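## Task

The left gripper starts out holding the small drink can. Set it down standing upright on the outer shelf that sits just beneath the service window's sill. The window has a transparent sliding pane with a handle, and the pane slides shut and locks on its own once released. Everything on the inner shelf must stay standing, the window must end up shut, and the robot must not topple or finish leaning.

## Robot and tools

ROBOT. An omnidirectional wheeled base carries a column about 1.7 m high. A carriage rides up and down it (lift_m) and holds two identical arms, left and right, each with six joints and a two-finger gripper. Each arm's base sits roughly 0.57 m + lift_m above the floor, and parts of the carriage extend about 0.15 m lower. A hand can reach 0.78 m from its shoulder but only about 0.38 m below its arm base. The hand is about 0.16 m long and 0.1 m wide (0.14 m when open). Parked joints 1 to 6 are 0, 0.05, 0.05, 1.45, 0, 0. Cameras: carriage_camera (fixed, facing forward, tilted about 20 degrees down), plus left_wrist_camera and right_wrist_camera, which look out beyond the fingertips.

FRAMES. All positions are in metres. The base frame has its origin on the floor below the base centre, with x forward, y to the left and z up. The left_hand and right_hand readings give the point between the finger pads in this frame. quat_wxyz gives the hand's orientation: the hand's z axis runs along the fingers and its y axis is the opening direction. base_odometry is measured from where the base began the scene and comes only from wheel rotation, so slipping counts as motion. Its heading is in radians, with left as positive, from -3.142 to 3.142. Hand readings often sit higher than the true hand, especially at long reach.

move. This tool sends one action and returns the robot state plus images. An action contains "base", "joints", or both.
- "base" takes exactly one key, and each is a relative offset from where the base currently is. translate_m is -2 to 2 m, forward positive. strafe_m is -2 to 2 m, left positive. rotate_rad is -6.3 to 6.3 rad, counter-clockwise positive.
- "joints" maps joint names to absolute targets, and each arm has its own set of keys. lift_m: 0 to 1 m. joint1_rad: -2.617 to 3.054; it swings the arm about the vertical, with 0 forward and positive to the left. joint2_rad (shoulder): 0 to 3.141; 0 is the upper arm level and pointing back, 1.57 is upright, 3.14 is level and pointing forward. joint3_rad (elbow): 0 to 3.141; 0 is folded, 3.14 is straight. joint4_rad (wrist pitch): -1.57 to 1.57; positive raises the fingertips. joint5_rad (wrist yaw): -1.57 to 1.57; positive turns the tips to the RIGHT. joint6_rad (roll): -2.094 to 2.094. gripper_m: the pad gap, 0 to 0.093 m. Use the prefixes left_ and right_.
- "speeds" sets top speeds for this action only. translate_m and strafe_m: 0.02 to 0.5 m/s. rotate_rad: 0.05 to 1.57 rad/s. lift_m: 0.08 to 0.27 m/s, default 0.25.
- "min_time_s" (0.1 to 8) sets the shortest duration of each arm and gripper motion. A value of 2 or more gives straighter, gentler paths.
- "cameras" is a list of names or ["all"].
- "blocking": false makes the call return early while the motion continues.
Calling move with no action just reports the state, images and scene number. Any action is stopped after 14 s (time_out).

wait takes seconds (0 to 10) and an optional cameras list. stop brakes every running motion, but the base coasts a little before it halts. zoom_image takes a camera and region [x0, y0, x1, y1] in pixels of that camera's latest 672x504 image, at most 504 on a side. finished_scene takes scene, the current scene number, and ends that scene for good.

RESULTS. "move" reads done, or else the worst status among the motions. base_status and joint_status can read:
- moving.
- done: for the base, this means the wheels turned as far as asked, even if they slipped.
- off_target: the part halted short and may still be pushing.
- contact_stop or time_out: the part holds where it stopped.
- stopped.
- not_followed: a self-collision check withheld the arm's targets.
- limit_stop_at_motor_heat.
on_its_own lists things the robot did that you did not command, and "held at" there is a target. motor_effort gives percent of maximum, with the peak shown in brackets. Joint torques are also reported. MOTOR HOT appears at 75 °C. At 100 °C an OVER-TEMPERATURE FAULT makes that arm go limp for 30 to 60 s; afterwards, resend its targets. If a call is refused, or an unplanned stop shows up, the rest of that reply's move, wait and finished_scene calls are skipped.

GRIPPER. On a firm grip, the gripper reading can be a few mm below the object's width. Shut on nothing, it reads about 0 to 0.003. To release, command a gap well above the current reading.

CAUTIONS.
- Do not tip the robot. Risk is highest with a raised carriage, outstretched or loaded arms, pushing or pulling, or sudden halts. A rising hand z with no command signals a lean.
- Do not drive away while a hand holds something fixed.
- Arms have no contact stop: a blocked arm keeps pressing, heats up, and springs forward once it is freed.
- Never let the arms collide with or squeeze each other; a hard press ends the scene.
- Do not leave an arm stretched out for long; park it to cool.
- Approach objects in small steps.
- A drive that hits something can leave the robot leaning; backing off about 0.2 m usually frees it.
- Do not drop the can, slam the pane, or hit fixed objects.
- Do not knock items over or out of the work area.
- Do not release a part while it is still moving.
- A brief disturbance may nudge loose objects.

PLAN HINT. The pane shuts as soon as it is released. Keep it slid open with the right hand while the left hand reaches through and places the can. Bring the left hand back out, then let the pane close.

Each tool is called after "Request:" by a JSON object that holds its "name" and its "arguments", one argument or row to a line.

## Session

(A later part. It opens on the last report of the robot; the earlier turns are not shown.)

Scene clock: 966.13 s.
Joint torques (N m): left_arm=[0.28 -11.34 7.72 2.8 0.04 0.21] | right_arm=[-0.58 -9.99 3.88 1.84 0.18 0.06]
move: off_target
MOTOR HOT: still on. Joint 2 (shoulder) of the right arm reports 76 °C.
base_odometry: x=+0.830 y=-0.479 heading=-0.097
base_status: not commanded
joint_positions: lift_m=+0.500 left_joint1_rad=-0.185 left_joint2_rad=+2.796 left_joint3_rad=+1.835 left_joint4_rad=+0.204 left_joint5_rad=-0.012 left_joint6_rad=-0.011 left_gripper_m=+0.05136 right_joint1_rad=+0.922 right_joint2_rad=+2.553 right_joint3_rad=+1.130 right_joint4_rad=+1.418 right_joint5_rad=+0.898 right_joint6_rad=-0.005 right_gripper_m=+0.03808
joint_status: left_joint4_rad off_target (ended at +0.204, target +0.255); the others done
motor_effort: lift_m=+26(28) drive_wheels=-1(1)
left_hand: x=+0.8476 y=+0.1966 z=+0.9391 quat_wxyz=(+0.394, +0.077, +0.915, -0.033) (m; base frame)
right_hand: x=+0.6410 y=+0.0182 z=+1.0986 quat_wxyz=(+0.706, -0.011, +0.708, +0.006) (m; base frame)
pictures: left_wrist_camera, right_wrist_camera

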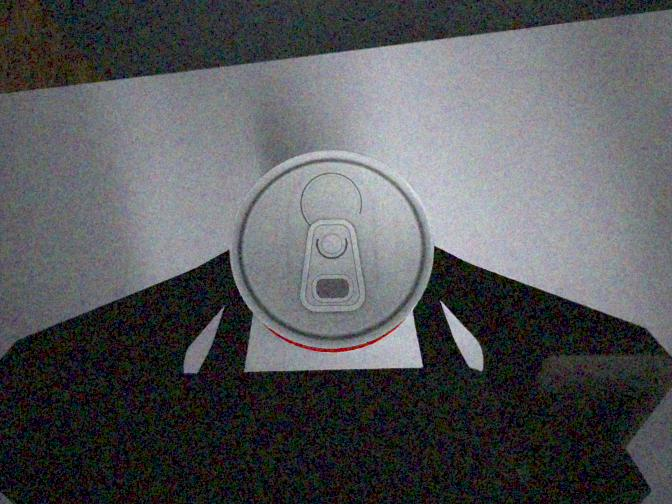

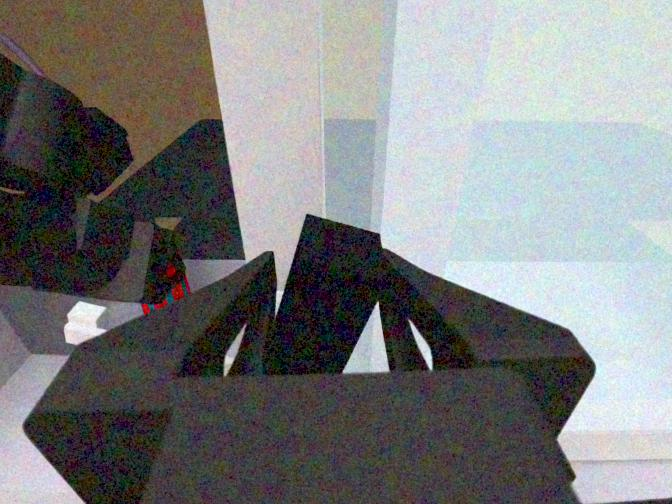

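Request:
{"name": "move", "arguments": {
  "joints": {"left_joint1_rad": -0.18, "left_joint2_rad": 2.825, "left_joint3_rad": 1.875, "left_joint4_rad": 0.272},
  "min_time_s": 1.0,
  "cameras": ["left_wrist_camera"]
}}

Scene clock: 993.07 s.
Joint torques (N m): left_arm=[0.29 -11.48 7.72 2.82 0.05 0.21] | right_arm=[-0.57 -9.99 3.9 1.84 0.18 0.06]
move: off_target
MOTOR HOT: still on. Joint 2 (shoulder) of the right arm reports 76 °C.
base_odometry: x=+0.830 y=-0.479 heading=-0.097
base_status: not commanded
joint_positions: lift_m=+0.500 left_joint1_rad=-0.185 left_joint2_rad=+2.819 left_joint3_rad=+1.844 left_joint4_rad=+0.221 left_joint5_rad=-0.012 left_joint6_rad=-0.011 left_gripper_m=+0.05136 right_joint1_rad=+0.922 right_joint2_rad=+2.553 right_joint3_rad=+1.130 right_joint4_rad=+1.418 right_joint5_rad=+0.898 right_joint6_rad=-0.005 right_gripper_m=+0.03808
joint_status: left_joint4_rad off_target (ended at +0.221, target +0.272); the others done
motor_effort: lift_m=+26(29) drive_wheels=-1(1)
left_hand: x=+0.8476 y=+0.1966 z=+0.9311 quat_wxyz=(+0.396, +0.077, +0.915, -0.033) (m; base frame)
right_hand: x=+0.6410 y=+0.0182 z=+1.0986 quat_wxyz=(+0.706, -0.011, +0.708, +0.006) (m; base frame)
pictures: left_wrist_camera

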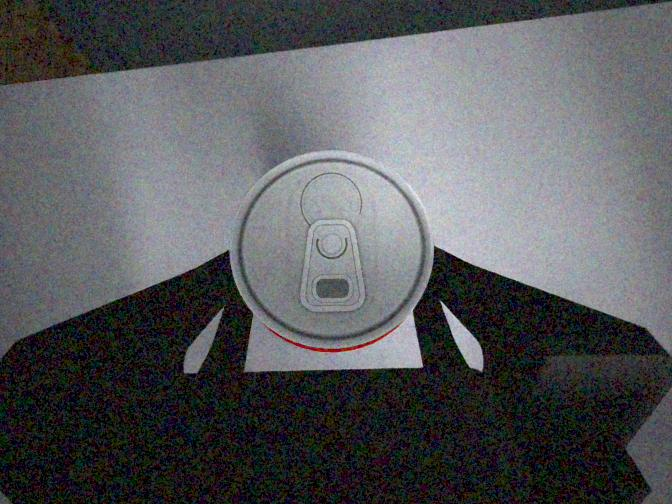

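Request:
{"name": "move", "arguments": {
  "joints": {"left_joint1_rad": -0.18, "left_joint2_rad": 2.85, "left_joint3_rad": 1.883, "left_joint4_rad": 0.29},
  "min_time_s": 1.0,
  "cameras": ["left_wrist_camera"]
}}

Scene clock: 997.83 s.
Joint torques (N m): left_arm=[0.36 -11.36 7.61 2.84 0.06 0.18] | right_arm=[-0.55 -9.98 3.89 1.84 0.18 0.05]
move: off_target
MOTOR HOT: still on. Joint 2 (shoulder) of the right arm reports 76 °C.
base_odometry: x=+0.830 y=-0.479 heading=-0.097
base_status: not commanded
joint_positions: lift_m=+0.500 left_joint1_rad=-0.185 left_joint2_rad=+2.843 left_joint3_rad=+1.852 left_joint4_rad=+0.239 left_joint5_rad=-0.012 left_joint6_rad=-0.011 left_gripper_m=+0.05136 right_joint1_rad=+0.922 right_joint2_rad=+2.553 right_joint3_rad=+1.130 right_joint4_rad=+1.418 right_joint5_rad=+0.898 right_joint6_rad=-0.005 right_gripper_m=+0.03808
joint_status: left_joint4_rad off_target (ended at +0.239, target +0.290); the others done
motor_effort: lift_m=+25(27) drive_wheels=-1(1)
left_hand: x=+0.8469 y=+0.1968 z=+0.9220 quat_wxyz=(+0.396, +0.077, +0.914, -0.033) (m; base frame)
right_hand: x=+0.6410 y=+0.0182 z=+1.0986 quat_wxyz=(+0.706, -0.011, +0.708, +0.006) (m; base frame)
pictures: left_wrist_camera

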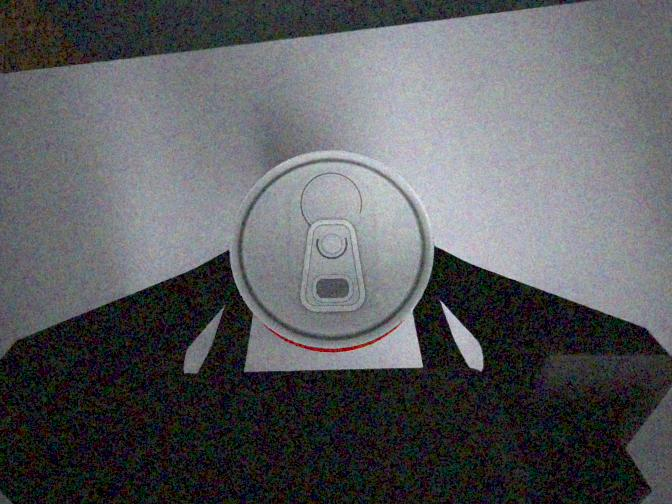

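Request:
{"name": "move", "arguments": {
  "joints": {"left_joint1_rad": -0.18, "left_joint2_rad": 2.872, "left_joint3_rad": 1.89, "left_joint4_rad": 0.305},
  "min_time_s": 1.0,
  "cameras": ["left_wrist_camera"]
}}

Scene clock: 1004.43 s.
Joint torques (N m): left_arm=[0.31 -11.44 7.56 2.83 0.04 0.2] | right_arm=[-0.57 -10 3.89 1.84 0.18 0.06]
move: off_target
MOTOR HOT: still on. Joint 2 (shoulder) of the right arm reports 77 °C.
base_odometry: x=+0.830 y=-0.479 heading=-0.097
base_status: not commanded
joint_positions: lift_m=+0.500 left_joint1_rad=-0.185 left_joint2_rad=+2.866 left_joint3_rad=+1.859 left_joint4_rad=+0.253 left_joint5_rad=-0.012 left_joint6_rad=-0.011 left_gripper_m=+0.05136 right_joint1_rad=+0.922 right_joint2_rad=+2.553 right_joint3_rad=+1.130 right_joint4_rad=+1.418 right_joint5_rad=+0.898 right_joint6_rad=-0.005 right_gripper_m=+0.03808
joint_status: left_joint4_rad off_target (ended at +0.254, target +0.305); the others done
motor_effort: lift_m=+27(28) drive_wheels=-1(1)
left_hand: x=+0.8460 y=+0.1969 z=+0.9136 quat_wxyz=(+0.396, +0.077, +0.914, -0.033) (m; base frame)
right_hand: x=+0.6410 y=+0.0182 z=+1.0986 quat_wxyz=(+0.706, -0.011, +0.708, +0.006) (m; base frame)
pictures: left_wrist_camera

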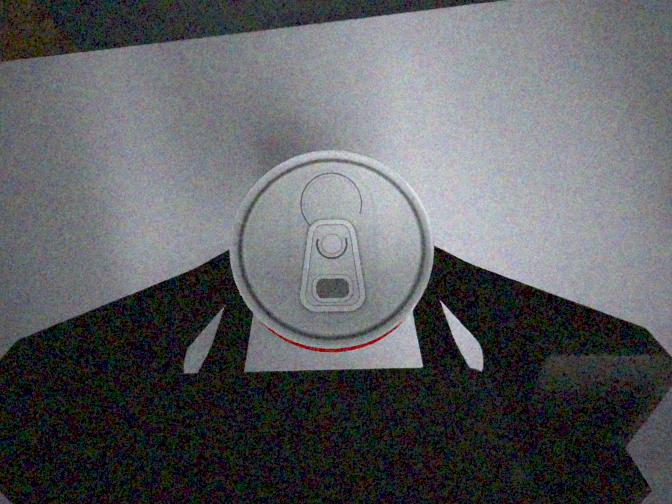

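Request:
{"name": "move", "arguments": {
  "joints": {"left_joint1_rad": -0.18, "left_joint2_rad": 2.894, "left_joint3_rad": 1.897, "left_joint4_rad": 0.32},
  "min_time_s": 1.0,
  "cameras": ["left_wrist_camera"]
}}

Scene clock: 1009.47 s.
Joint torques (N m): left_arm=[0.38 -11.4 7.53 2.81 0.06 0.2] | right_arm=[-0.57 -9.99 3.9 1.84 0.18 0.05]
move: off_target
MOTOR HOT: still on. Joint 2 (shoulder) of the right arm reports 77 °C.
base_odometry: x=+0.830 y=-0.479 heading=-0.097
base_status: not commanded
joint_positions: lift_m=+0.500 left_joint1_rad=-0.185 left_joint2_rad=+2.887 left_joint3_rad=+1.867 left_joint4_rad=+0.269 left_joint5_rad=-0.012 left_joint6_rad=-0.011 left_gripper_m=+0.05136 right_joint1_rad=+0.922 right_joint2_rad=+2.553 right_joint3_rad=+1.130 right_joint4_rad=+1.418 right_joint5_rad=+0.898 right_joint6_rad=-0.005 right_gripper_m=+0.03808
joint_status: left_joint4_rad off_target (ended at +0.269, target +0.320); the others done
motor_effort: lift_m=+27(29) drive_wheels=-1(1)
left_hand: x=+0.8452 y=+0.1971 z=+0.9058 quat_wxyz=(+0.397, +0.077, +0.914, -0.033) (m; base frame)
right_hand: x=+0.6410 y=+0.0182 z=+1.0986 quat_wxyz=(+0.706, -0.011, +0.708, +0.006) (m; base frame)
pictures: left_wrist_camera

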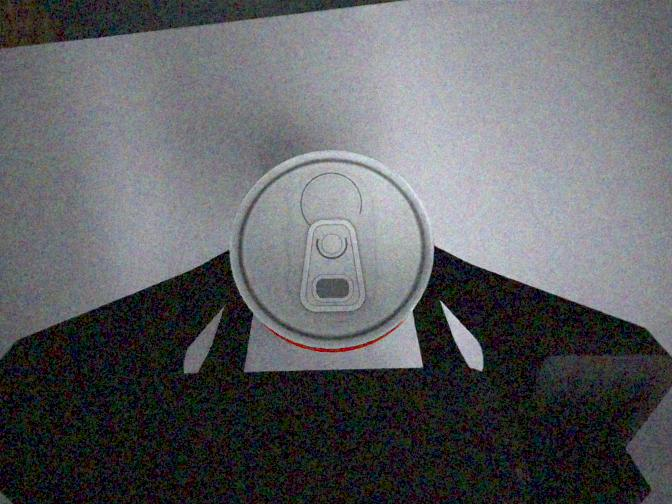

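Request:
{"name": "move", "arguments": {
  "joints": {"left_joint1_rad": -0.18, "left_joint2_rad": 2.914, "left_joint3_rad": 1.903, "left_joint4_rad": 0.334},
  "min_time_s": 1.0,
  "cameras": ["left_wrist_camera"]
}}

Scene clock: 1015.83 s.
Joint torques (N m): left_arm=[0.29 -11.19 7.68 2.82 0.06 0.18] | right_arm=[-0.55 -9.98 3.9 1.84 0.18 0.06]
move: off_target
MOTOR HOT: still on. Joint 2 (shoulder) of the right arm reports 77 °C.
base_odometry: x=+0.830 y=-0.479 heading=-0.097
base_status: not commanded
joint_positions: lift_m=+0.500 left_joint1_rad=-0.185 left_joint2_rad=+2.907 left_joint3_rad=+1.871 left_joint4_rad=+0.284 left_joint5_rad=-0.012 left_joint6_rad=-0.011 left_gripper_m=+0.05136 right_joint1_rad=+0.922 right_joint2_rad=+2.553 right_joint3_rad=+1.130 right_joint4_rad=+1.418 right_joint5_rad=+0.898 right_joint6_rad=-0.005 right_gripper_m=+0.03808
joint_status: left_joint4_rad off_target (ended at +0.284, target +0.334); the others done
motor_effort: lift_m=+23(29) drive_wheels=-1(1)
left_hand: x=+0.8437 y=+0.1974 z=+0.8979 quat_wxyz=(+0.397, +0.077, +0.914, -0.033) (m; base frame)
right_hand: x=+0.6410 y=+0.0182 z=+1.0986 quat_wxyz=(+0.706, -0.011, +0.708, +0.006) (m; base frame)
pictures: left_wrist_camera

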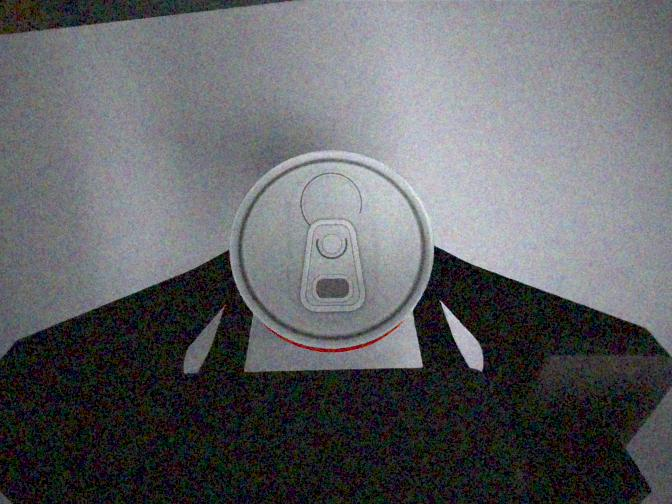

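Request:
{"name": "move", "arguments": {
  "joints": {"left_joint1_rad": -0.18, "left_joint2_rad": 2.924, "left_joint3_rad": 1.916, "left_joint4_rad": 0.331},
  "min_time_s": 1.0,
  "cameras": ["left_wrist_camera"]
}}

Scene clock: 1028.77 s.
Joint torques (N m): left_arm=[0.36 -11.43 7.42 2.77 0.05 0.2] | right_arm=[-0.57 -9.99 3.9 1.84 0.18 0.06]
move: off_target
MOTOR HOT: still on. Joint 2 (shoulder) of the right arm reports 77 °C.
base_odometry: x=+0.830 y=-0.479 heading=-0.097
base_status: not commanded
joint_positions: lift_m=+0.500 left_joint1_rad=-0.185 left_joint2_rad=+2.916 left_joint3_rad=+1.886 left_joint4_rad=+0.284 left_joint5_rad=-0.012 left_joint6_rad=-0.011 left_gripper_m=+0.05136 right_joint1_rad=+0.922 right_joint2_rad=+2.553 right_joint3_rad=+1.130 right_joint4_rad=+1.418 right_joint5_rad=+0.898 right_joint6_rad=-0.005 right_gripper_m=+0.03808
joint_status: left_joint4_rad off_target (ended at +0.284, target +0.331); the others done
motor_effort: lift_m=+25(28) drive_wheels=-1(1)
left_hand: x=+0.8463 y=+0.1969 z=+0.8977 quat_wxyz=(+0.399, +0.077, +0.913, -0.034) (m; base frame)
right_hand: x=+0.6410 y=+0.0182 z=+1.0986 quat_wxyz=(+0.706, -0.011, +0.708, +0.006) (m; base frame)
pictures: left_wrist_camera

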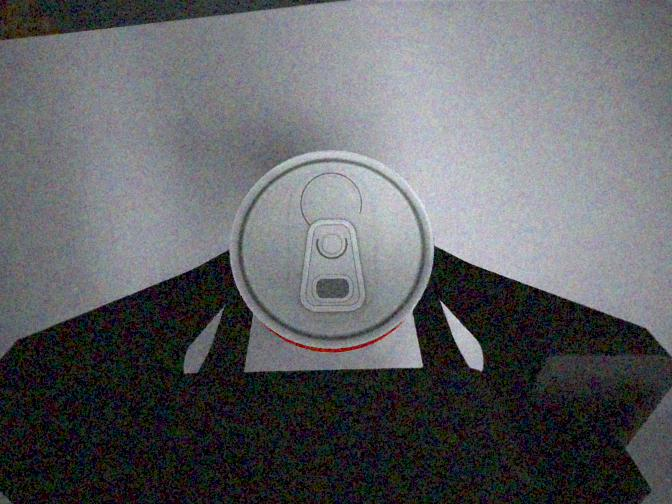

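Request:
{"name": "move", "arguments": {
  "joints": {"left_joint1_rad": -0.18, "left_joint2_rad": 2.947, "left_joint3_rad": 1.928, "left_joint4_rad": 0.344},
  "min_time_s": 1.0,
  "cameras": ["left_wrist_camera"]
}}

Scene clock: 1034.50 s.
Joint torques (N m): left_arm=[0.43 -10.91 7.09 2.65 0.03 0.18] | right_arm=[-0.58 -10 3.9 1.83 0.18 0.06]
move: done
MOTOR HOT: still on. Joint 2 (shoulder) of the right arm reports 77 °C.
base_odometry: x=+0.830 y=-0.479 heading=-0.097
base_status: not commanded
joint_positions: lift_m=+0.500 left_joint1_rad=-0.185 left_joint2_rad=+2.934 left_joint3_rad=+1.902 left_joint4_rad=+0.310 left_joint5_rad=-0.012 left_joint6_rad=-0.011 left_gripper_m=+0.05136 right_joint1_rad=+0.922 right_joint2_rad=+2.553 right_joint3_rad=+1.130 right_joint4_rad=+1.418 right_joint5_rad=+0.898 right_joint6_rad=-0.005 right_gripper_m=+0.03808
joint_status: all done
motor_effort: lift_m=+25(28) drive_wheels=-1(1)
left_hand: x=+0.8510 y=+0.1960 z=+0.8974 quat_wxyz=(+0.410, +0.077, +0.908, -0.035) (m; base frame)
right_hand: x=+0.6410 y=+0.0182 z=+1.0986 quat_wxyz=(+0.706, -0.011, +0.708, +0.006) (m; base frame)
pictures: left_wrist_camera

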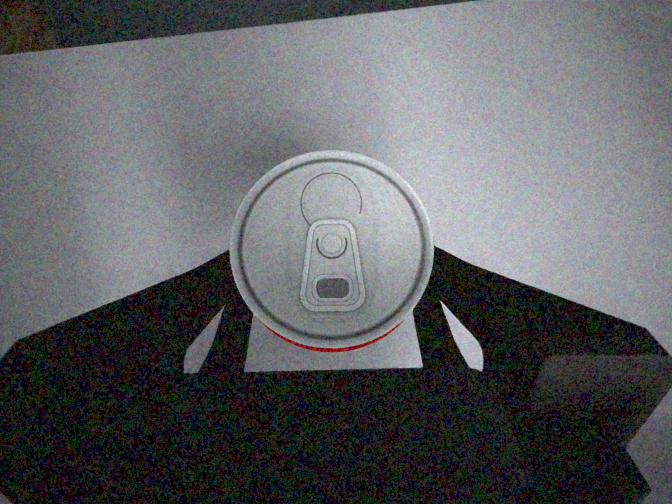

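Request:
{"name": "move", "arguments": {
  "cameras": ["carriage_camera"]
}}

Request:
{"name": "zoom_image", "arguments": {
  "camera": "carriage_camera",
  "region": [200, 200, 420, 420]
}}

Scene clock: 1042.47 s.
Joint torques (N m): left_arm=[0.36 -10.85 7.02 2.66 0.04 0.22] | right_arm=[-0.57 -10 3.9 1.84 0.19 0.06]
MOTOR HOT: still on. Joint 2 (shoulder) of the right arm reports 77 °C.
base_odometry: x=+0.830 y=-0.479 heading=-0.097
base_status: not commanded
joint_positions: lift_m=+0.500 left_joint1_rad=-0.185 left_joint2_rad=+2.934 left_joint3_rad=+1.902 left_joint4_rad=+0.310 left_joint5_rad=-0.012 left_joint6_rad=-0.011 left_gripper_m=+0.05136 right_joint1_rad=+0.922 right_joint2_rad=+2.553 right_joint3_rad=+1.130 right_joint4_rad=+1.418 right_joint5_rad=+0.898 right_joint6_rad=-0.005 right_gripper_m=+0.03808
joint_status: all done
motor_effort: lift_m=+27(28) drive_wheels=-1(1)
left_hand: x=+0.8510 y=+0.1960 z=+0.8974 quat_wxyz=(+0.410, +0.077, +0.908, -0.035) (m; base frame)
right_hand: x=+0.6410 y=+0.0182 z=+1.0986 quat_wxyz=(+0.706, -0.011, +0.708, +0.006) (m; base frame)
pictures: carriage_camera

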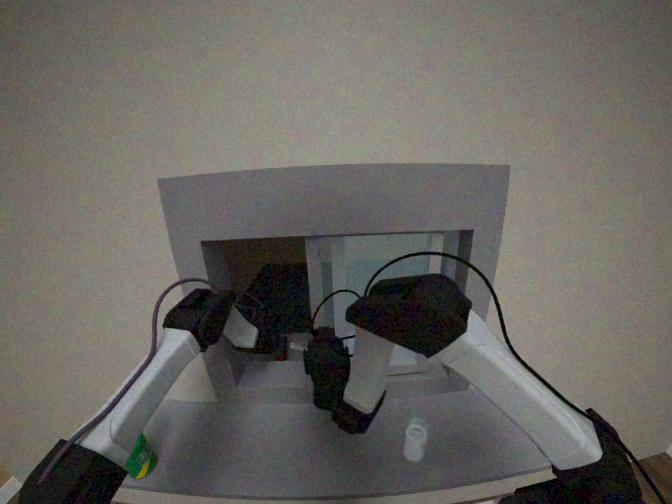

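Scaled by 2.291 from the camera's 672x504 image, which has a finer 960x720 frame.

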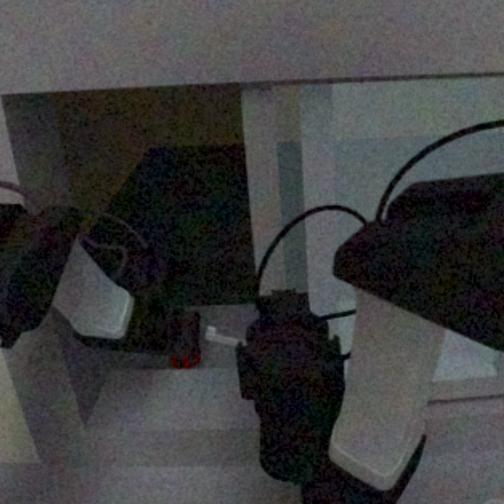

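Request:
{"name": "move", "arguments": {
  "joints": {"left_gripper_m": 0.066},
  "min_time_s": 1.5,
  "cameras": ["left_wrist_camera"]
}}

Scene clock: 1063.77 s.
Joint torques (N m): left_arm=[0.27 -10.96 6.74 2.5 0.06 0.18] | right_arm=[-0.57 -10 3.89 1.83 0.18 0.05]
move: done
MOTOR HOT: still on. Joint 2 (shoulder) of the right arm reports 78 °C.
base_odometry: x=+0.830 y=-0.479 heading=-0.097
base_status: not commanded
joint_positions: lift_m=+0.500 left_joint1_rad=-0.185 left_joint2_rad=+2.934 left_joint3_rad=+1.907 left_joint4_rad=+0.327 left_joint5_rad=-0.012 left_joint6_rad=-0.011 left_gripper_m=+0.06594 right_joint1_rad=+0.922 right_joint2_rad=+2.553 right_joint3_rad=+1.130 right_joint4_rad=+1.418 right_joint5_rad=+0.898 right_joint6_rad=-0.005 right_gripper_m=+0.03808
joint_status: all done
motor_effort: lift_m=+25(28) drive_wheels=-1(1)
left_hand: x=+0.8553 y=+0.1952 z=+0.9024 quat_wxyz=(+0.420, +0.076, +0.903, -0.036) (m; base frame)
right_hand: x=+0.6410 y=+0.0182 z=+1.0986 quat_wxyz=(+0.706, -0.011, +0.708, +0.006) (m; base frame)
pictures: left_wrist_camera

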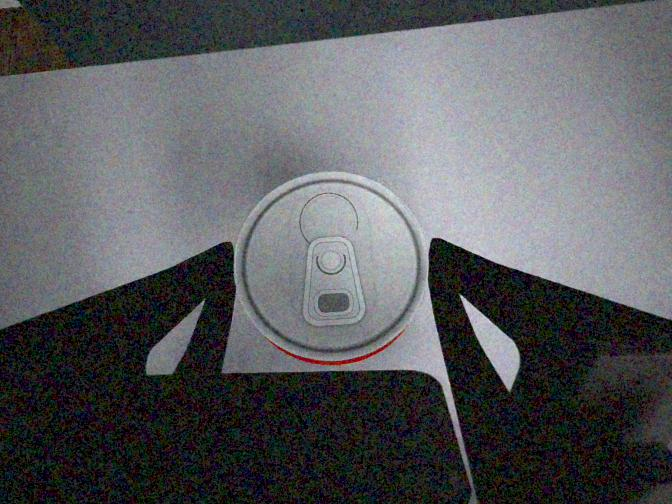

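Request:
{"name": "move", "arguments": {
  "joints": {"left_gripper_m": 0.085},
  "min_time_s": 0.8,
  "cameras": []
}}

Request:
{"name": "move", "arguments": {
  "joints": {"left_joint1_rad": -0.18, "left_joint2_rad": 2.74, "left_joint3_rad": 1.61, "left_joint4_rad": 0.457},
  "min_time_s": 2.0,
  "cameras": ["left_wrist_camera"]
}}

Scene clock: 1087.47 s.
Joint torques (N m): left_arm=[0.39 -10.88 6.78 2.49 0.05 0.18] | right_arm=[-0.57 -9.99 3.88 1.84 0.18 0.06]
move: done
MOTOR HOT: still on. Joint 2 (shoulder) of the right arm reports 78 °C.
base_odometry: x=+0.830 y=-0.479 heading=-0.097
base_status: not commanded
joint_positions: lift_m=+0.500 left_joint1_rad=-0.185 left_joint2_rad=+2.934 left_joint3_rad=+1.907 left_joint4_rad=+0.327 left_joint5_rad=-0.012 left_joint6_rad=-0.011 left_gripper_m=+0.08491 right_joint1_rad=+0.922 right_joint2_rad=+2.553 right_joint3_rad=+1.130 right_joint4_rad=+1.418 right_joint5_rad=+0.898 right_joint6_rad=-0.005 right_gripper_m=+0.03808
joint_status: all done
motor_effort: lift_m=+24(29) drive_wheels=-1(1)
left_hand: x=+0.8553 y=+0.1952 z=+0.9024 quat_wxyz=(+0.420, +0.076, +0.903, -0.036) (m; base frame)
right_hand: x=+0.6410 y=+0.0182 z=+1.0986 quat_wxyz=(+0.706, -0.011, +0.708, +0.006) (m; base frame)
pictures: none
No camera images: "cameras" was empty.

Scene clock: 1089.73 s.
Joint torques (N m): left_arm=[0.28 -15.43 3.85 2.46 0.07 0.21] | right_arm=[-0.57 -9.99 3.9 1.84 0.18 0.05]
move: done
MOTOR HOT: still on. Joint 2 (shoulder) of the right arm reports 78 °C.
base_odometry: x=+0.830 y=-0.479 heading=-0.097
base_status: not commanded
joint_positions: lift_m=+0.500 left_joint1_rad=-0.184 left_joint2_rad=+2.794 left_joint3_rad=+1.613 left_joint4_rad=+0.440 left_joint5_rad=-0.012 left_joint6_rad=-0.013 left_gripper_m=+0.08491 right_joint1_rad=+0.922 right_joint2_rad=+2.553 right_joint3_rad=+1.130 right_joint4_rad=+1.418 right_joint5_rad=+0.898 right_joint6_rad=-0.005 right_gripper_m=+0.03808
joint_status: all done
motor_effort: lift_m=+26(28) drive_wheels=-1(1)
left_hand: x=+0.8101 y=+0.2042 z=+0.9053 quat_wxyz=(+0.402, +0.076, +0.912, -0.034) (m; base frame)
right_hand: x=+0.6410 y=+0.0182 z=+1.0986 quat_wxyz=(+0.706, -0.011, +0.708, +0.006) (m; base frame)
pictures: left_wrist_camera

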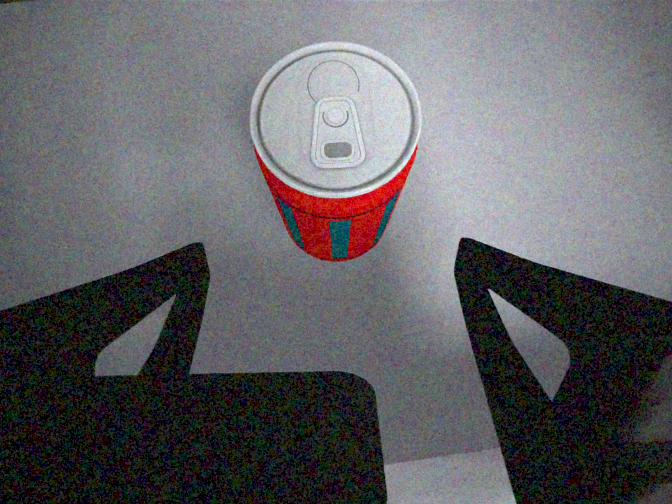

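Request:
{"name": "move", "arguments": {
  "joints": {"left_joint1_rad": -0.18, "left_joint2_rad": 2.45, "left_joint3_rad": 1.36, "left_joint4_rad": 0.47},
  "min_time_s": 2.0,
  "cameras": ["left_wrist_camera"]
}}

Scene clock: 1102.90 s.
Joint torques (N m): left_arm=[0.23 -14.26 4.18 2.48 0.05 0.22] | right_arm=[-0.57 -9.99 3.89 1.84 0.18 0.05]
move: done
MOTOR HOT: still on. Joint 2 (shoulder) of the right arm reports 78 °C.
base_odometry: x=+0.830 y=-0.479 heading=-0.097
base_status: not commanded
joint_positions: lift_m=+0.500 left_joint1_rad=-0.184 left_joint2_rad=+2.500 left_joint3_rad=+1.363 left_joint4_rad=+0.454 left_joint5_rad=-0.012 left_joint6_rad=-0.013 left_gripper_m=+0.08491 right_joint1_rad=+0.922 right_joint2_rad=+2.553 right_joint3_rad=+1.130 right_joint4_rad=+1.418 right_joint5_rad=+0.898 right_joint6_rad=-0.005 right_gripper_m=+0.03808
joint_status: all done
motor_effort: lift_m=+25(28) drive_wheels=-1(1)
left_hand: x=+0.7918 y=+0.2076 z=+0.9909 quat_wxyz=(+0.428, +0.075, +0.900, -0.037) (m; base frame)
right_hand: x=+0.6410 y=+0.0182 z=+1.0986 quat_wxyz=(+0.706, -0.011, +0.708, +0.006) (m; base frame)
pictures: left_wrist_camera

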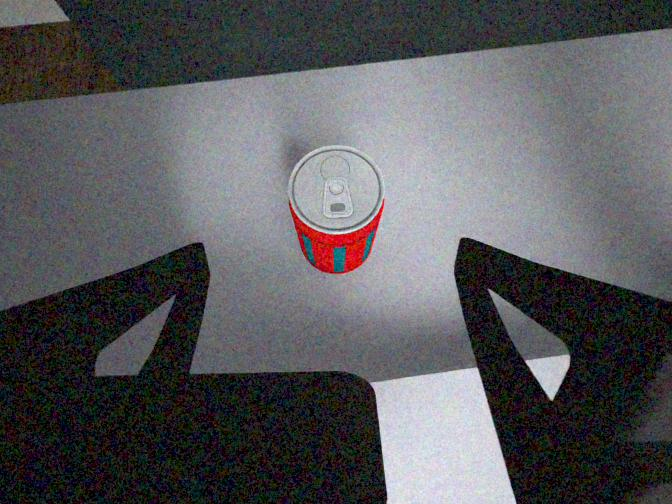

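Request:
{"name": "move", "arguments": {
  "joints": {"left_joint1_rad": -0.33, "left_joint2_rad": 1.35, "left_joint3_rad": 0.52, "left_joint4_rad": 0.16, "left_gripper_m": 0.02},
  "min_time_s": 2.5,
  "cameras": ["carriage_camera"]
}}

Scene clock: 1113.67 s.
Joint torques (N m): left_arm=[-0.9 -5.68 5.16 2.32 0.09 0.22] | right_arm=[-0.57 -9.96 3.92 1.84 0.18 0.05]
move: done
MOTOR HOT: still on. Joint 2 (shoulder) of the right arm reports 79 °C.
base_odometry: x=+0.830 y=-0.479 heading=-0.097
base_status: not commanded
joint_positions: lift_m=+0.500 left_joint1_rad=-0.323 left_joint2_rad=+1.372 left_joint3_rad=+0.524 left_joint4_rad=+0.160 left_joint5_rad=-0.012 left_joint6_rad=-0.013 left_gripper_m=+0.02009 right_joint1_rad=+0.922 right_joint2_rad=+2.553 right_joint3_rad=+1.130 right_joint4_rad=+1.418 right_joint5_rad=+0.898 right_joint6_rad=-0.005 right_gripper_m=+0.03808
joint_status: all done
motor_effort: lift_m=+21(28) drive_wheels=-1(1)
left_hand: x=+0.5679 y=+0.1977 z=+1.1433 quat_wxyz=(+0.422, +0.137, +0.894, -0.066) (m; base frame)
right_hand: x=+0.6410 y=+0.0182 z=+1.0986 quat_wxyz=(+0.706, -0.011, +0.708, +0.006) (m; base frame)
pictures: carriage_camera

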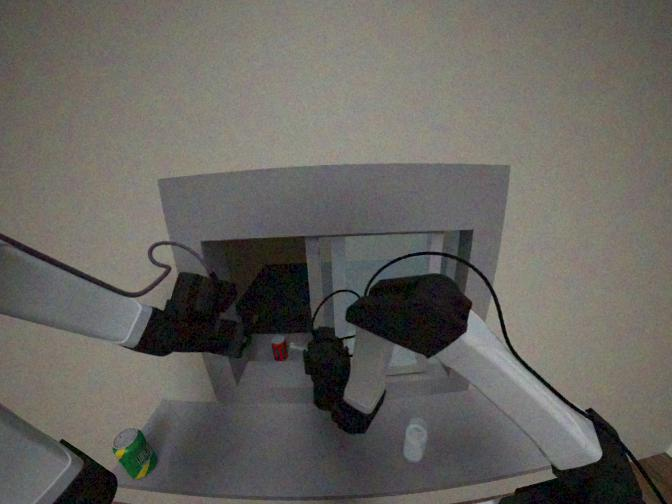

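Request:
{"name": "move", "arguments": {
  "joints": {"left_joint1_rad": -0.02, "left_joint2_rad": 0.64, "left_joint3_rad": 0.65, "left_joint4_rad": -0.75, "left_gripper_m": 0.01},
  "min_time_s": 2.0,
  "cameras": []
}}

Request:
{"name": "move", "arguments": {
  "joints": {"left_joint1_rad": 0.0, "left_joint2_rad": 0.05, "left_joint3_rad": 0.05, "left_joint4_rad": 1.45, "left_joint5_rad": 0.0, "left_joint6_rad": 0.0},
  "min_time_s": 1.5,
  "cameras": ["carriage_camera", "right_wrist_camera"]
}}

Scene clock: 1130.40 s.
Joint torques (N m): left_arm=[0.61 -0.4 8.29 2.23 0.05 0.2] | right_arm=[-0.57 -9.98 3.89 1.83 0.18 0.06]
move: done
MOTOR HOT: still on. Joint 2 (shoulder) of the right arm reports 79 °C.
base_odometry: x=+0.830 y=-0.479 heading=-0.097
base_status: not commanded
joint_positions: lift_m=+0.500 left_joint1_rad=-0.027 left_joint2_rad=+0.645 left_joint3_rad=+0.624 left_joint4_rad=-0.749 left_joint5_rad=-0.012 left_joint6_rad=-0.013 left_gripper_m=+0.01010 right_joint1_rad=+0.922 right_joint2_rad=+2.553 right_joint3_rad=+1.130 right_joint4_rad=+1.418 right_joint5_rad=+0.898 right_joint6_rad=-0.005 right_gripper_m=+0.03808
joint_status: all done
motor_effort: lift_m=+26(28) drive_wheels=-1(1)
left_hand: x=+0.4531 y=+0.3076 z=+1.2272 quat_wxyz=(+0.390, +0.004, +0.921, -0.002) (m; base frame)
right_hand: x=+0.6410 y=+0.0182 z=+1.0986 quat_wxyz=(+0.706, -0.011, +0.708, +0.006) (m; base frame)
pictures: none
No camera images: "cameras" was empty.

Scene clock: 1132.43 s.
Joint torques (N m): left_arm=[0.53 2.28 4.18 -0.07 0.09 0.2] | right_arm=[-0.58 -9.99 3.89 1.84 0.18 0.06]
move: done
MOTOR HOT: still on. Joint 2 (shoulder) of the right arm reports 79 °C.
base_odometry: x=+0.830 y=-0.479 heading=-0.097
base_status: not commanded
joint_positions: lift_m=+0.500 left_joint1_rad=-0.007 left_joint2_rad=+0.057 left_joint3_rad=+0.053 left_joint4_rad=+1.441 left_joint5_rad=-0.012 left_joint6_rad=-0.012 left_gripper_m=+0.01009 right_joint1_rad=+0.922 right_joint2_rad=+2.553 right_joint3_rad=+1.130 right_joint4_rad=+1.418 right_joint5_rad=+0.898 right_joint6_rad=-0.005 right_gripper_m=+0.03808
joint_status: all done
motor_effort: lift_m=+25(28) drive_wheels=-1(1)
left_hand: x=+0.2545 y=+0.3137 z=+1.5062 quat_wxyz=(+0.998, -0.006, +0.067, -0.009) (m; base frame)
right_hand: x=+0.6410 y=+0.0182 z=+1.0986 quat_wxyz=(+0.706, -0.011, +0.708, +0.006) (m; base frame)
pictures: carriage_camera, right_wrist_camera

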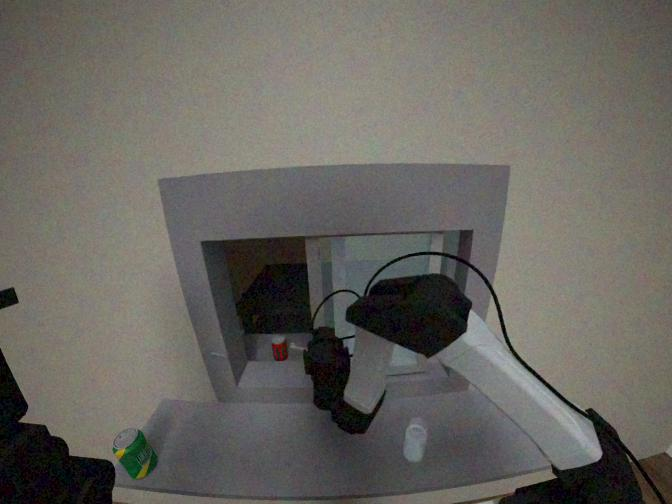

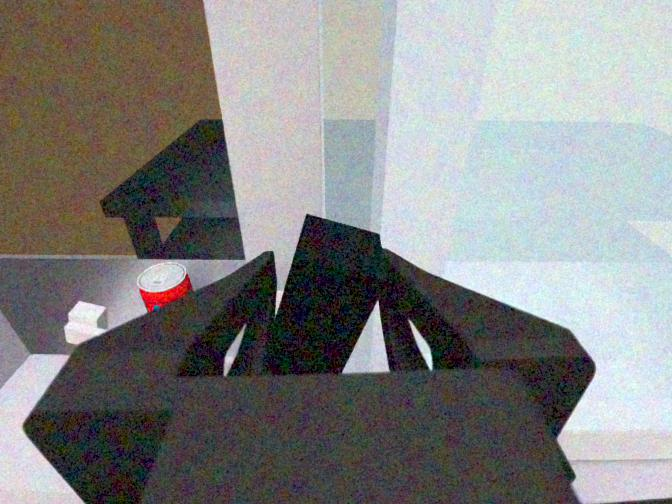

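Request:
{"name": "move", "arguments": {
  "base": {"strafe_m": 0.26},
  "speeds": {"strafe_m": 0.1},
  "cameras": ["right_wrist_camera", "carriage_camera"]
}}

Scene clock: 1144.93 s.
Joint torques (N m): left_arm=[0.44 2.39 4.03 -0.11 0.07 0.21] | right_arm=[-0.62 -9.98 3.93 1.85 0.06 0.05]
move: done
MOTOR HOT: still on. Joint 2 (shoulder) of the right arm reports 79 °C.
base_odometry: x=+0.855 y=-0.221 heading=-0.097
base_status: done
joint_positions: lift_m=+0.500 left_joint1_rad=-0.006 left_joint2_rad=+0.057 left_joint3_rad=+0.053 left_joint4_rad=+1.444 left_joint5_rad=-0.012 left_joint6_rad=-0.012 left_gripper_m=+0.01009 right_joint1_rad=+0.922 right_joint2_rad=+2.553 right_joint3_rad=+1.130 right_joint4_rad=+1.417 right_joint5_rad=+0.909 right_joint6_rad=-0.004 right_gripper_m=+0.03808
joint_status: not commanded
motor_effort: lift_m=+29(29) drive_wheels=-3(9)
left_hand: x=+0.2539 y=+0.3138 z=+1.5062 quat_wxyz=(+0.998, -0.006, +0.065, -0.009) (m; base frame)
right_hand: x=+0.6409 y=+0.0165 z=+1.0984 quat_wxyz=(+0.706, -0.008, +0.708, +0.002) (m; base frame)
pictures: carriage_camera, right_wrist_camera

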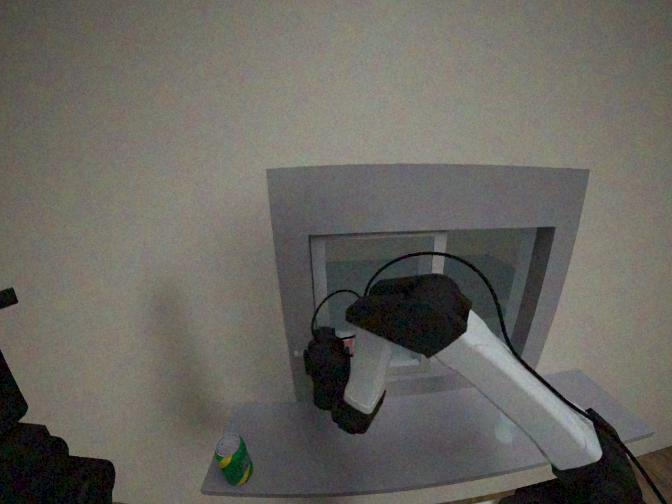

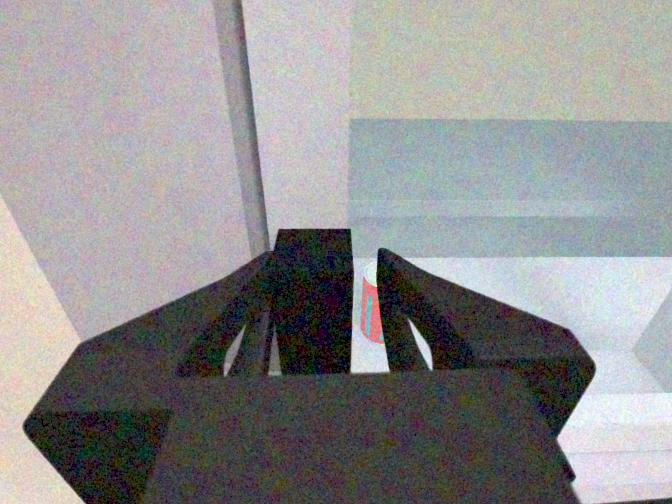

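Request:
{"name": "move", "arguments": {
  "base": {"strafe_m": 0.02},
  "speeds": {"strafe_m": 0.05},
  "cameras": ["right_wrist_camera"]
}}

Scene clock: 1152.37 s.
Joint torques (N m): left_arm=[0.39 2.3 4.11 -0.08 0.11 0.2] | right_arm=[-0.31 -9.95 3.88 1.82 -0.5 0.05]
move: done
MOTOR HOT: still on. Joint 2 (shoulder) of the right arm reports 79 °C.
base_odometry: x=+0.858 y=-0.201 heading=-0.097
base_status: done
joint_positions: lift_m=+0.500 left_joint1_rad=-0.005 left_joint2_rad=+0.057 left_joint3_rad=+0.053 left_joint4_rad=+1.445 left_joint5_rad=-0.012 left_joint6_rad=-0.012 left_gripper_m=+0.01009 right_joint1_rad=+0.919 right_joint2_rad=+2.553 right_joint3_rad=+1.130 right_joint4_rad=+1.416 right_joint5_rad=+0.961 right_joint6_rad=-0.004 right_gripper_m=+0.03805
joint_status: not commanded
motor_effort: lift_m=+25(28) drive_wheels=-2(4)
left_hand: x=+0.2536 y=+0.3138 z=+1.5063 quat_wxyz=(+0.998, -0.006, +0.065, -0.008) (m; base frame)
right_hand: x=+0.6419 y=+0.0059 z=+1.0983 quat_wxyz=(+0.706, +0.012, +0.708, -0.018) (m; base frame)
pictures: right_wrist_camera

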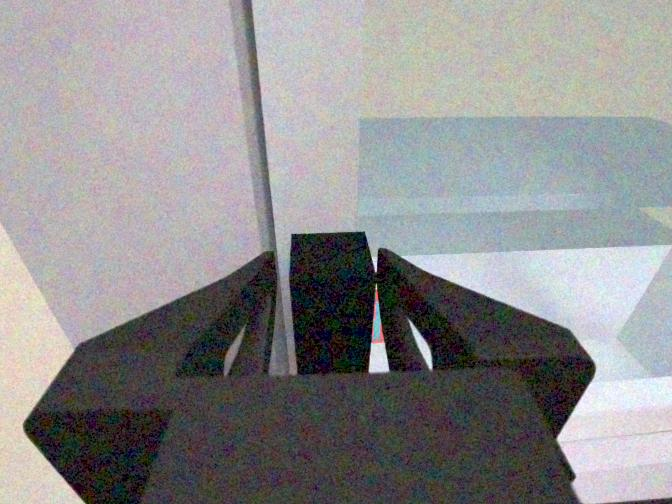

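Request:
{"name": "move", "arguments": {
  "joints": {"right_gripper_m": 0.065},
  "min_time_s": 0.8,
  "cameras": ["right_wrist_camera"]
}}

Scene clock: 1158.50 s.
Joint torques (N m): left_arm=[0.25 2.28 4.05 -0.12 0.07 0.17] | right_arm=[0.61 -9.92 3.82 1.79 -0.96 0.05]
move: done
MOTOR HOT: still on. Joint 2 (shoulder) of the right arm reports 79 °C.
base_odometry: x=+0.858 y=-0.201 heading=-0.097
base_status: not commanded
joint_positions: lift_m=+0.500 left_joint1_rad=-0.005 left_joint2_rad=+0.057 left_joint3_rad=+0.053 left_joint4_rad=+1.445 left_joint5_rad=-0.012 left_joint6_rad=-0.012 left_gripper_m=+0.01009 right_joint1_rad=+0.908 right_joint2_rad=+2.553 right_joint3_rad=+1.130 right_joint4_rad=+1.416 right_joint5_rad=+1.010 right_joint6_rad=-0.004 right_gripper_m=+0.06487
joint_status: all done
motor_effort: lift_m=+25(28) drive_wheels=-2(2)
left_hand: x=+0.2536 y=+0.3138 z=+1.5063 quat_wxyz=(+0.998, -0.006, +0.065, -0.008) (m; base frame)
right_hand: x=+0.6447 y=-0.0073 z=+1.0983 quat_wxyz=(+0.705, +0.033, +0.708, -0.040) (m; base frame)
pictures: right_wrist_camera

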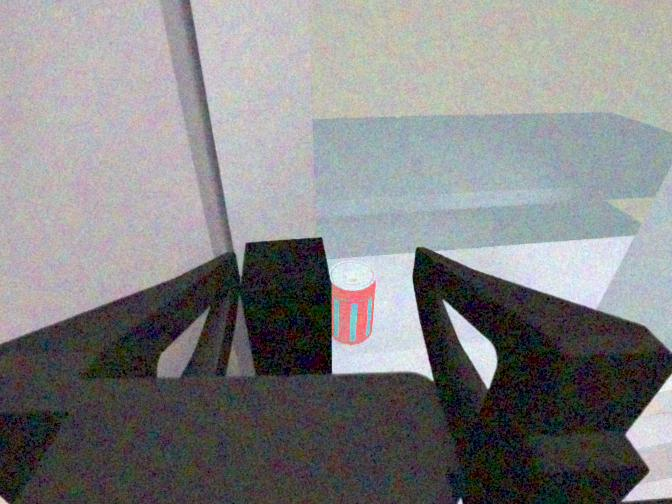

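Request:
{"name": "move", "arguments": {
  "base": {"strafe_m": -0.02},
  "speeds": {"strafe_m": 0.05},
  "cameras": ["right_wrist_camera"]
}}

Scene clock: 1172.33 s.
Joint torques (N m): left_arm=[0.4 2.33 4.04 -0.11 0.07 0.22] | right_arm=[0.62 -10 3.95 1.86 -0.06 0.04]
move: done
MOTOR HOT: still on. Joint 2 (shoulder) of the right arm reports 79 °C.
base_odometry: x=+0.856 y=-0.221 heading=-0.097
base_status: done
joint_positions: lift_m=+0.500 left_joint1_rad=-0.005 left_joint2_rad=+0.057 left_joint3_rad=+0.053 left_joint4_rad=+1.445 left_joint5_rad=-0.012 left_joint6_rad=-0.012 left_gripper_m=+0.01009 right_joint1_rad=+0.908 right_joint2_rad=+2.553 right_joint3_rad=+1.130 right_joint4_rad=+1.415 right_joint5_rad=+0.926 right_joint6_rad=-0.004 right_gripper_m=+0.06491
joint_status: not commanded
motor_effort: lift_m=+27(27) drive_wheels=-1(9)
left_hand: x=+0.2536 y=+0.3138 z=+1.5063 quat_wxyz=(+0.998, -0.006, +0.065, -0.008) (m; base frame)
right_hand: x=+0.6456 y=+0.0074 z=+1.0981 quat_wxyz=(+0.705, +0.003, +0.709, -0.010) (m; base frame)
pictures: right_wrist_camera

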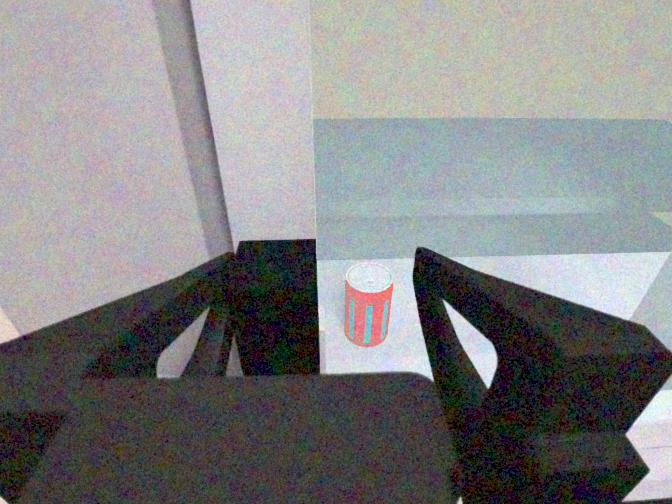

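Request:
{"name": "move", "arguments": {
  "joints": {"right_gripper_m": 0.055},
  "min_time_s": 0.5,
  "cameras": []
}}

Request:
{"name": "move", "arguments": {
  "base": {"translate_m": -0.12},
  "speeds": {"translate_m": 0.06},
  "cameras": ["right_wrist_camera", "carriage_camera"]
}}

Scene clock: 1201.13 s.
Joint torques (N m): left_arm=[0.23 2.25 4.01 -0.1 0.07 0.2] | right_arm=[0.61 -9.99 3.89 1.86 -0.01 0.05]
move: done
MOTOR HOT: still on. Joint 2 (shoulder) of the right arm reports 80 °C.
base_odometry: x=+0.856 y=-0.221 heading=-0.097
base_status: not commanded
joint_positions: lift_m=+0.500 left_joint1_rad=-0.005 left_joint2_rad=+0.057 left_joint3_rad=+0.053 left_joint4_rad=+1.445 left_joint5_rad=-0.012 left_joint6_rad=-0.012 left_gripper_m=+0.01009 right_joint1_rad=+0.908 right_joint2_rad=+2.553 right_joint3_rad=+1.130 right_joint4_rad=+1.415 right_joint5_rad=+0.919 right_joint6_rad=-0.004 right_gripper_m=+0.05509
joint_status: all done
motor_effort: lift_m=+25(29) drive_wheels=-1(1)
left_hand: x=+0.2536 y=+0.3138 z=+1.5063 quat_wxyz=(+0.998, -0.006, +0.065, -0.008) (m; base frame)
right_hand: x=+0.6456 y=+0.0086 z=+1.0981 quat_wxyz=(+0.705, +0.000, +0.709, -0.007) (m; base frame)
pictures: none
No camera images: "cameras" was empty.

Scene clock: 1203.67 s.
Joint torques (N m): left_arm=[0.38 2.37 4.1 -0.17 0.09 0.21] | right_arm=[0.32 -9.98 3.9 1.87 -0.02 0.05]
move: done
MOTOR HOT: still on. Joint 2 (shoulder) of the right arm reports 80 °C.
base_odometry: x=+0.736 y=-0.209 heading=-0.097
base_status: done
joint_positions: lift_m=+0.500 left_joint1_rad=-0.005 left_joint2_rad=+0.057 left_joint3_rad=+0.053 left_joint4_rad=+1.448 left_joint5_rad=-0.012 left_joint6_rad=-0.012 left_gripper_m=+0.01009 right_joint1_rad=+0.912 right_joint2_rad=+2.553 right_joint3_rad=+1.130 right_joint4_rad=+1.415 right_joint5_rad=+0.918 right_joint6_rad=-0.004 right_gripper_m=+0.05509
joint_status: not commanded
motor_effort: lift_m=+25(29) drive_wheels=-2(8)
left_hand: x=+0.2528 y=+0.3138 z=+1.5064 quat_wxyz=(+0.998, -0.006, +0.063, -0.008) (m; base frame)
right_hand: x=+0.6444 y=+0.0104 z=+1.0980 quat_wxyz=(+0.705, -0.002, +0.709, -0.006) (m; base frame)
pictures: carriage_camera, right_wrist_camera

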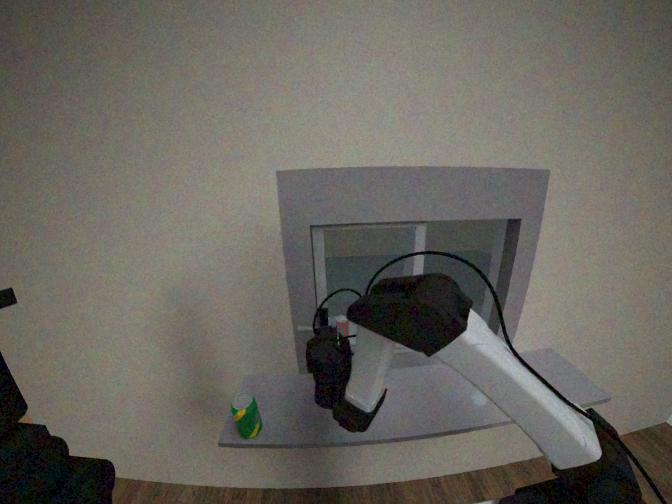

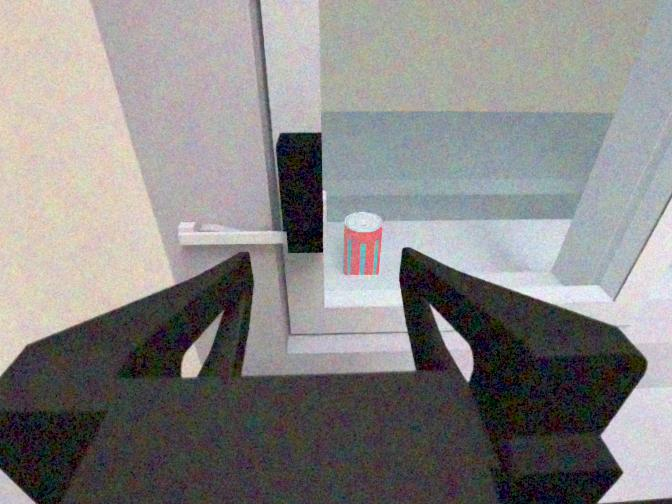

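Request:
{"name": "zoom_image", "arguments": {
  "camera": "right_wrist_camera",
  "region": [120, 120, 400, 340]
}}

Request:
{"name": "zoom_image", "arguments": {
  "camera": "right_wrist_camera",
  "region": [160, 190, 320, 270]
}}

Scaled by 1.800 from the camera's 672x504 image, which has a finer 960x720 frame.

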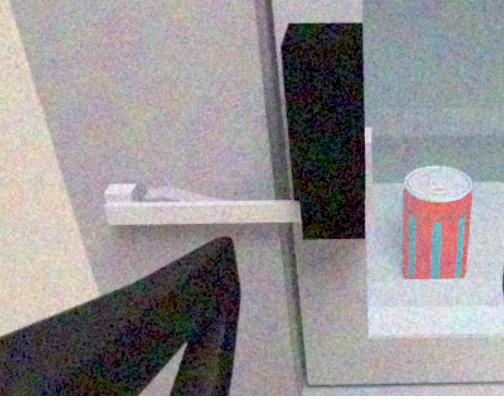

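Scaled by 3.150 from the camera's 672x504 image, which has a finer 960x720 frame.

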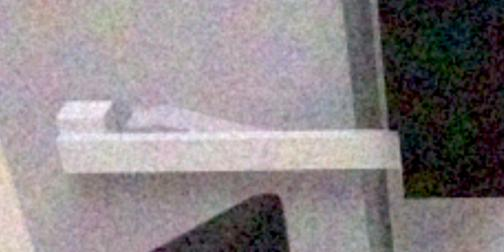

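Request:
{"name": "move", "arguments": {
  "base": {"translate_m": -0.08},
  "joints": {"right_joint1_rad": 0.0, "right_joint2_rad": 1.4, "right_joint3_rad": 0.5, "right_joint4_rad": 1.45, "right_joint5_rad": 0.0, "right_joint6_rad": 0.0, "right_gripper_m": 0.02},
  "speeds": {"translate_m": 0.15},
  "min_time_s": 2.0,
  "cameras": []
}}

Request:
{"name": "move", "arguments": {
  "joints": {"right_joint1_rad": 0.0, "right_joint2_rad": 0.05, "right_joint3_rad": 0.05, "right_joint4_rad": 1.45, "right_joint5_rad": 0.0, "right_joint6_rad": 0.0},
  "min_time_s": 1.5,
  "cameras": ["carriage_camera"]
}}

Request:
{"name": "zoom_image", "arguments": {
  "camera": "carriage_camera",
  "region": [220, 200, 560, 450]
}}

Scene clock: 1228.83 s.
Joint torques (N m): left_arm=[0.34 2.32 4.31 -0.21 0.1 0.19] | right_arm=[-0.87 -5.01 4.31 1.73 -0.15 0.05]
move: done
MOTOR HOT: still on. Joint 2 (shoulder) of the right arm reports 80 °C.
base_odometry: x=+0.657 y=-0.201 heading=-0.097
base_status: done
joint_positions: lift_m=+0.500 left_joint1_rad=-0.005 left_joint2_rad=+0.057 left_joint3_rad=+0.052 left_joint4_rad=+1.452 left_joint5_rad=-0.012 left_joint6_rad=-0.012 left_gripper_m=+0.01009 right_joint1_rad=+0.008 right_joint2_rad=+1.419 right_joint3_rad=+0.515 right_joint4_rad=+1.443 right_joint5_rad=+0.009 right_joint6_rad=-0.004 right_gripper_m=+0.02008
joint_status: all done
motor_effort: lift_m=+27(28) drive_wheels=-2(6)
left_hand: x=+0.2521 y=+0.3138 z=+1.5062 quat_wxyz=(+0.998, -0.006, +0.062, -0.008) (m; base frame)
right_hand: x=+0.6113 y=-0.3104 z=+1.4191 quat_wxyz=(+0.870, +0.001, +0.493, -0.001) (m; base frame)
pictures: none
No camera images: "cameras" was empty.

Scene clock: 1230.63 s.
Joint torques (N m): left_arm=[0.27 2.28 4.16 -0.23 0.08 0.22] | right_arm=[-0.83 2.73 3.81 -0.43 -0.11 0.04]
move: done
MOTOR HOT: still on. Joint 2 (shoulder) of the right arm reports 79 °C.
base_odometry: x=+0.657 y=-0.201 heading=-0.097
base_status: not commanded
joint_positions: lift_m=+0.500 left_joint1_rad=-0.005 left_joint2_rad=+0.057 left_joint3_rad=+0.052 left_joint4_rad=+1.452 left_joint5_rad=-0.012 left_joint6_rad=-0.012 left_gripper_m=+0.01009 right_joint1_rad=+0.008 right_joint2_rad=+0.058 right_joint3_rad=+0.063 right_joint4_rad=+1.457 right_joint5_rad=+0.006 right_joint6_rad=-0.004 right_gripper_m=+0.02008
joint_status: all done
motor_effort: lift_m=+26(27) drive_wheels=-2(2)
left_hand: x=+0.2521 y=+0.3138 z=+1.5062 quat_wxyz=(+0.998, -0.006, +0.062, -0.008) (m; base frame)
right_hand: x=+0.2479 y=-0.3127 z=+1.5094 quat_wxyz=(+0.999, +0.003, +0.055, +0.002) (m; base frame)
pictures: carriage_camera

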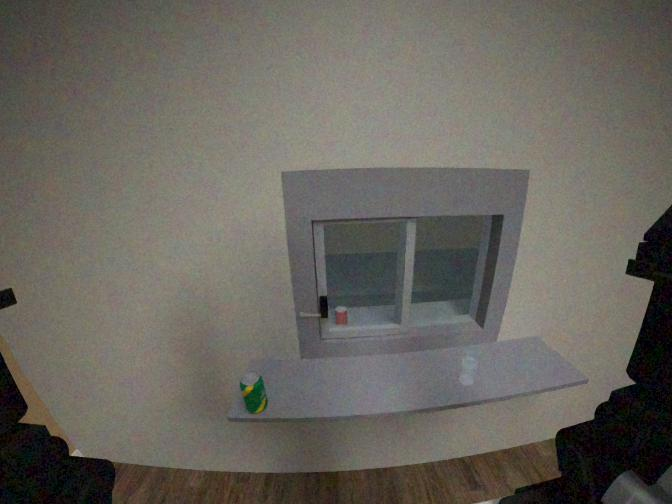

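Scaled by 1.482 from the camera's 672x504 image, which has a finer 960x720 frame.

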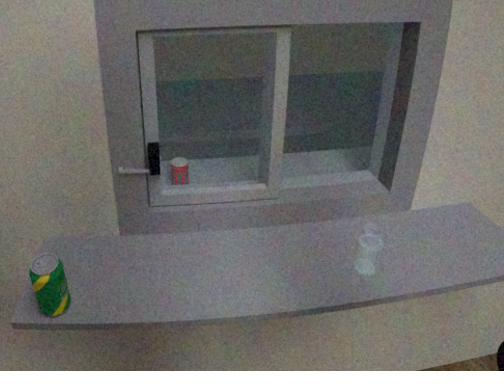

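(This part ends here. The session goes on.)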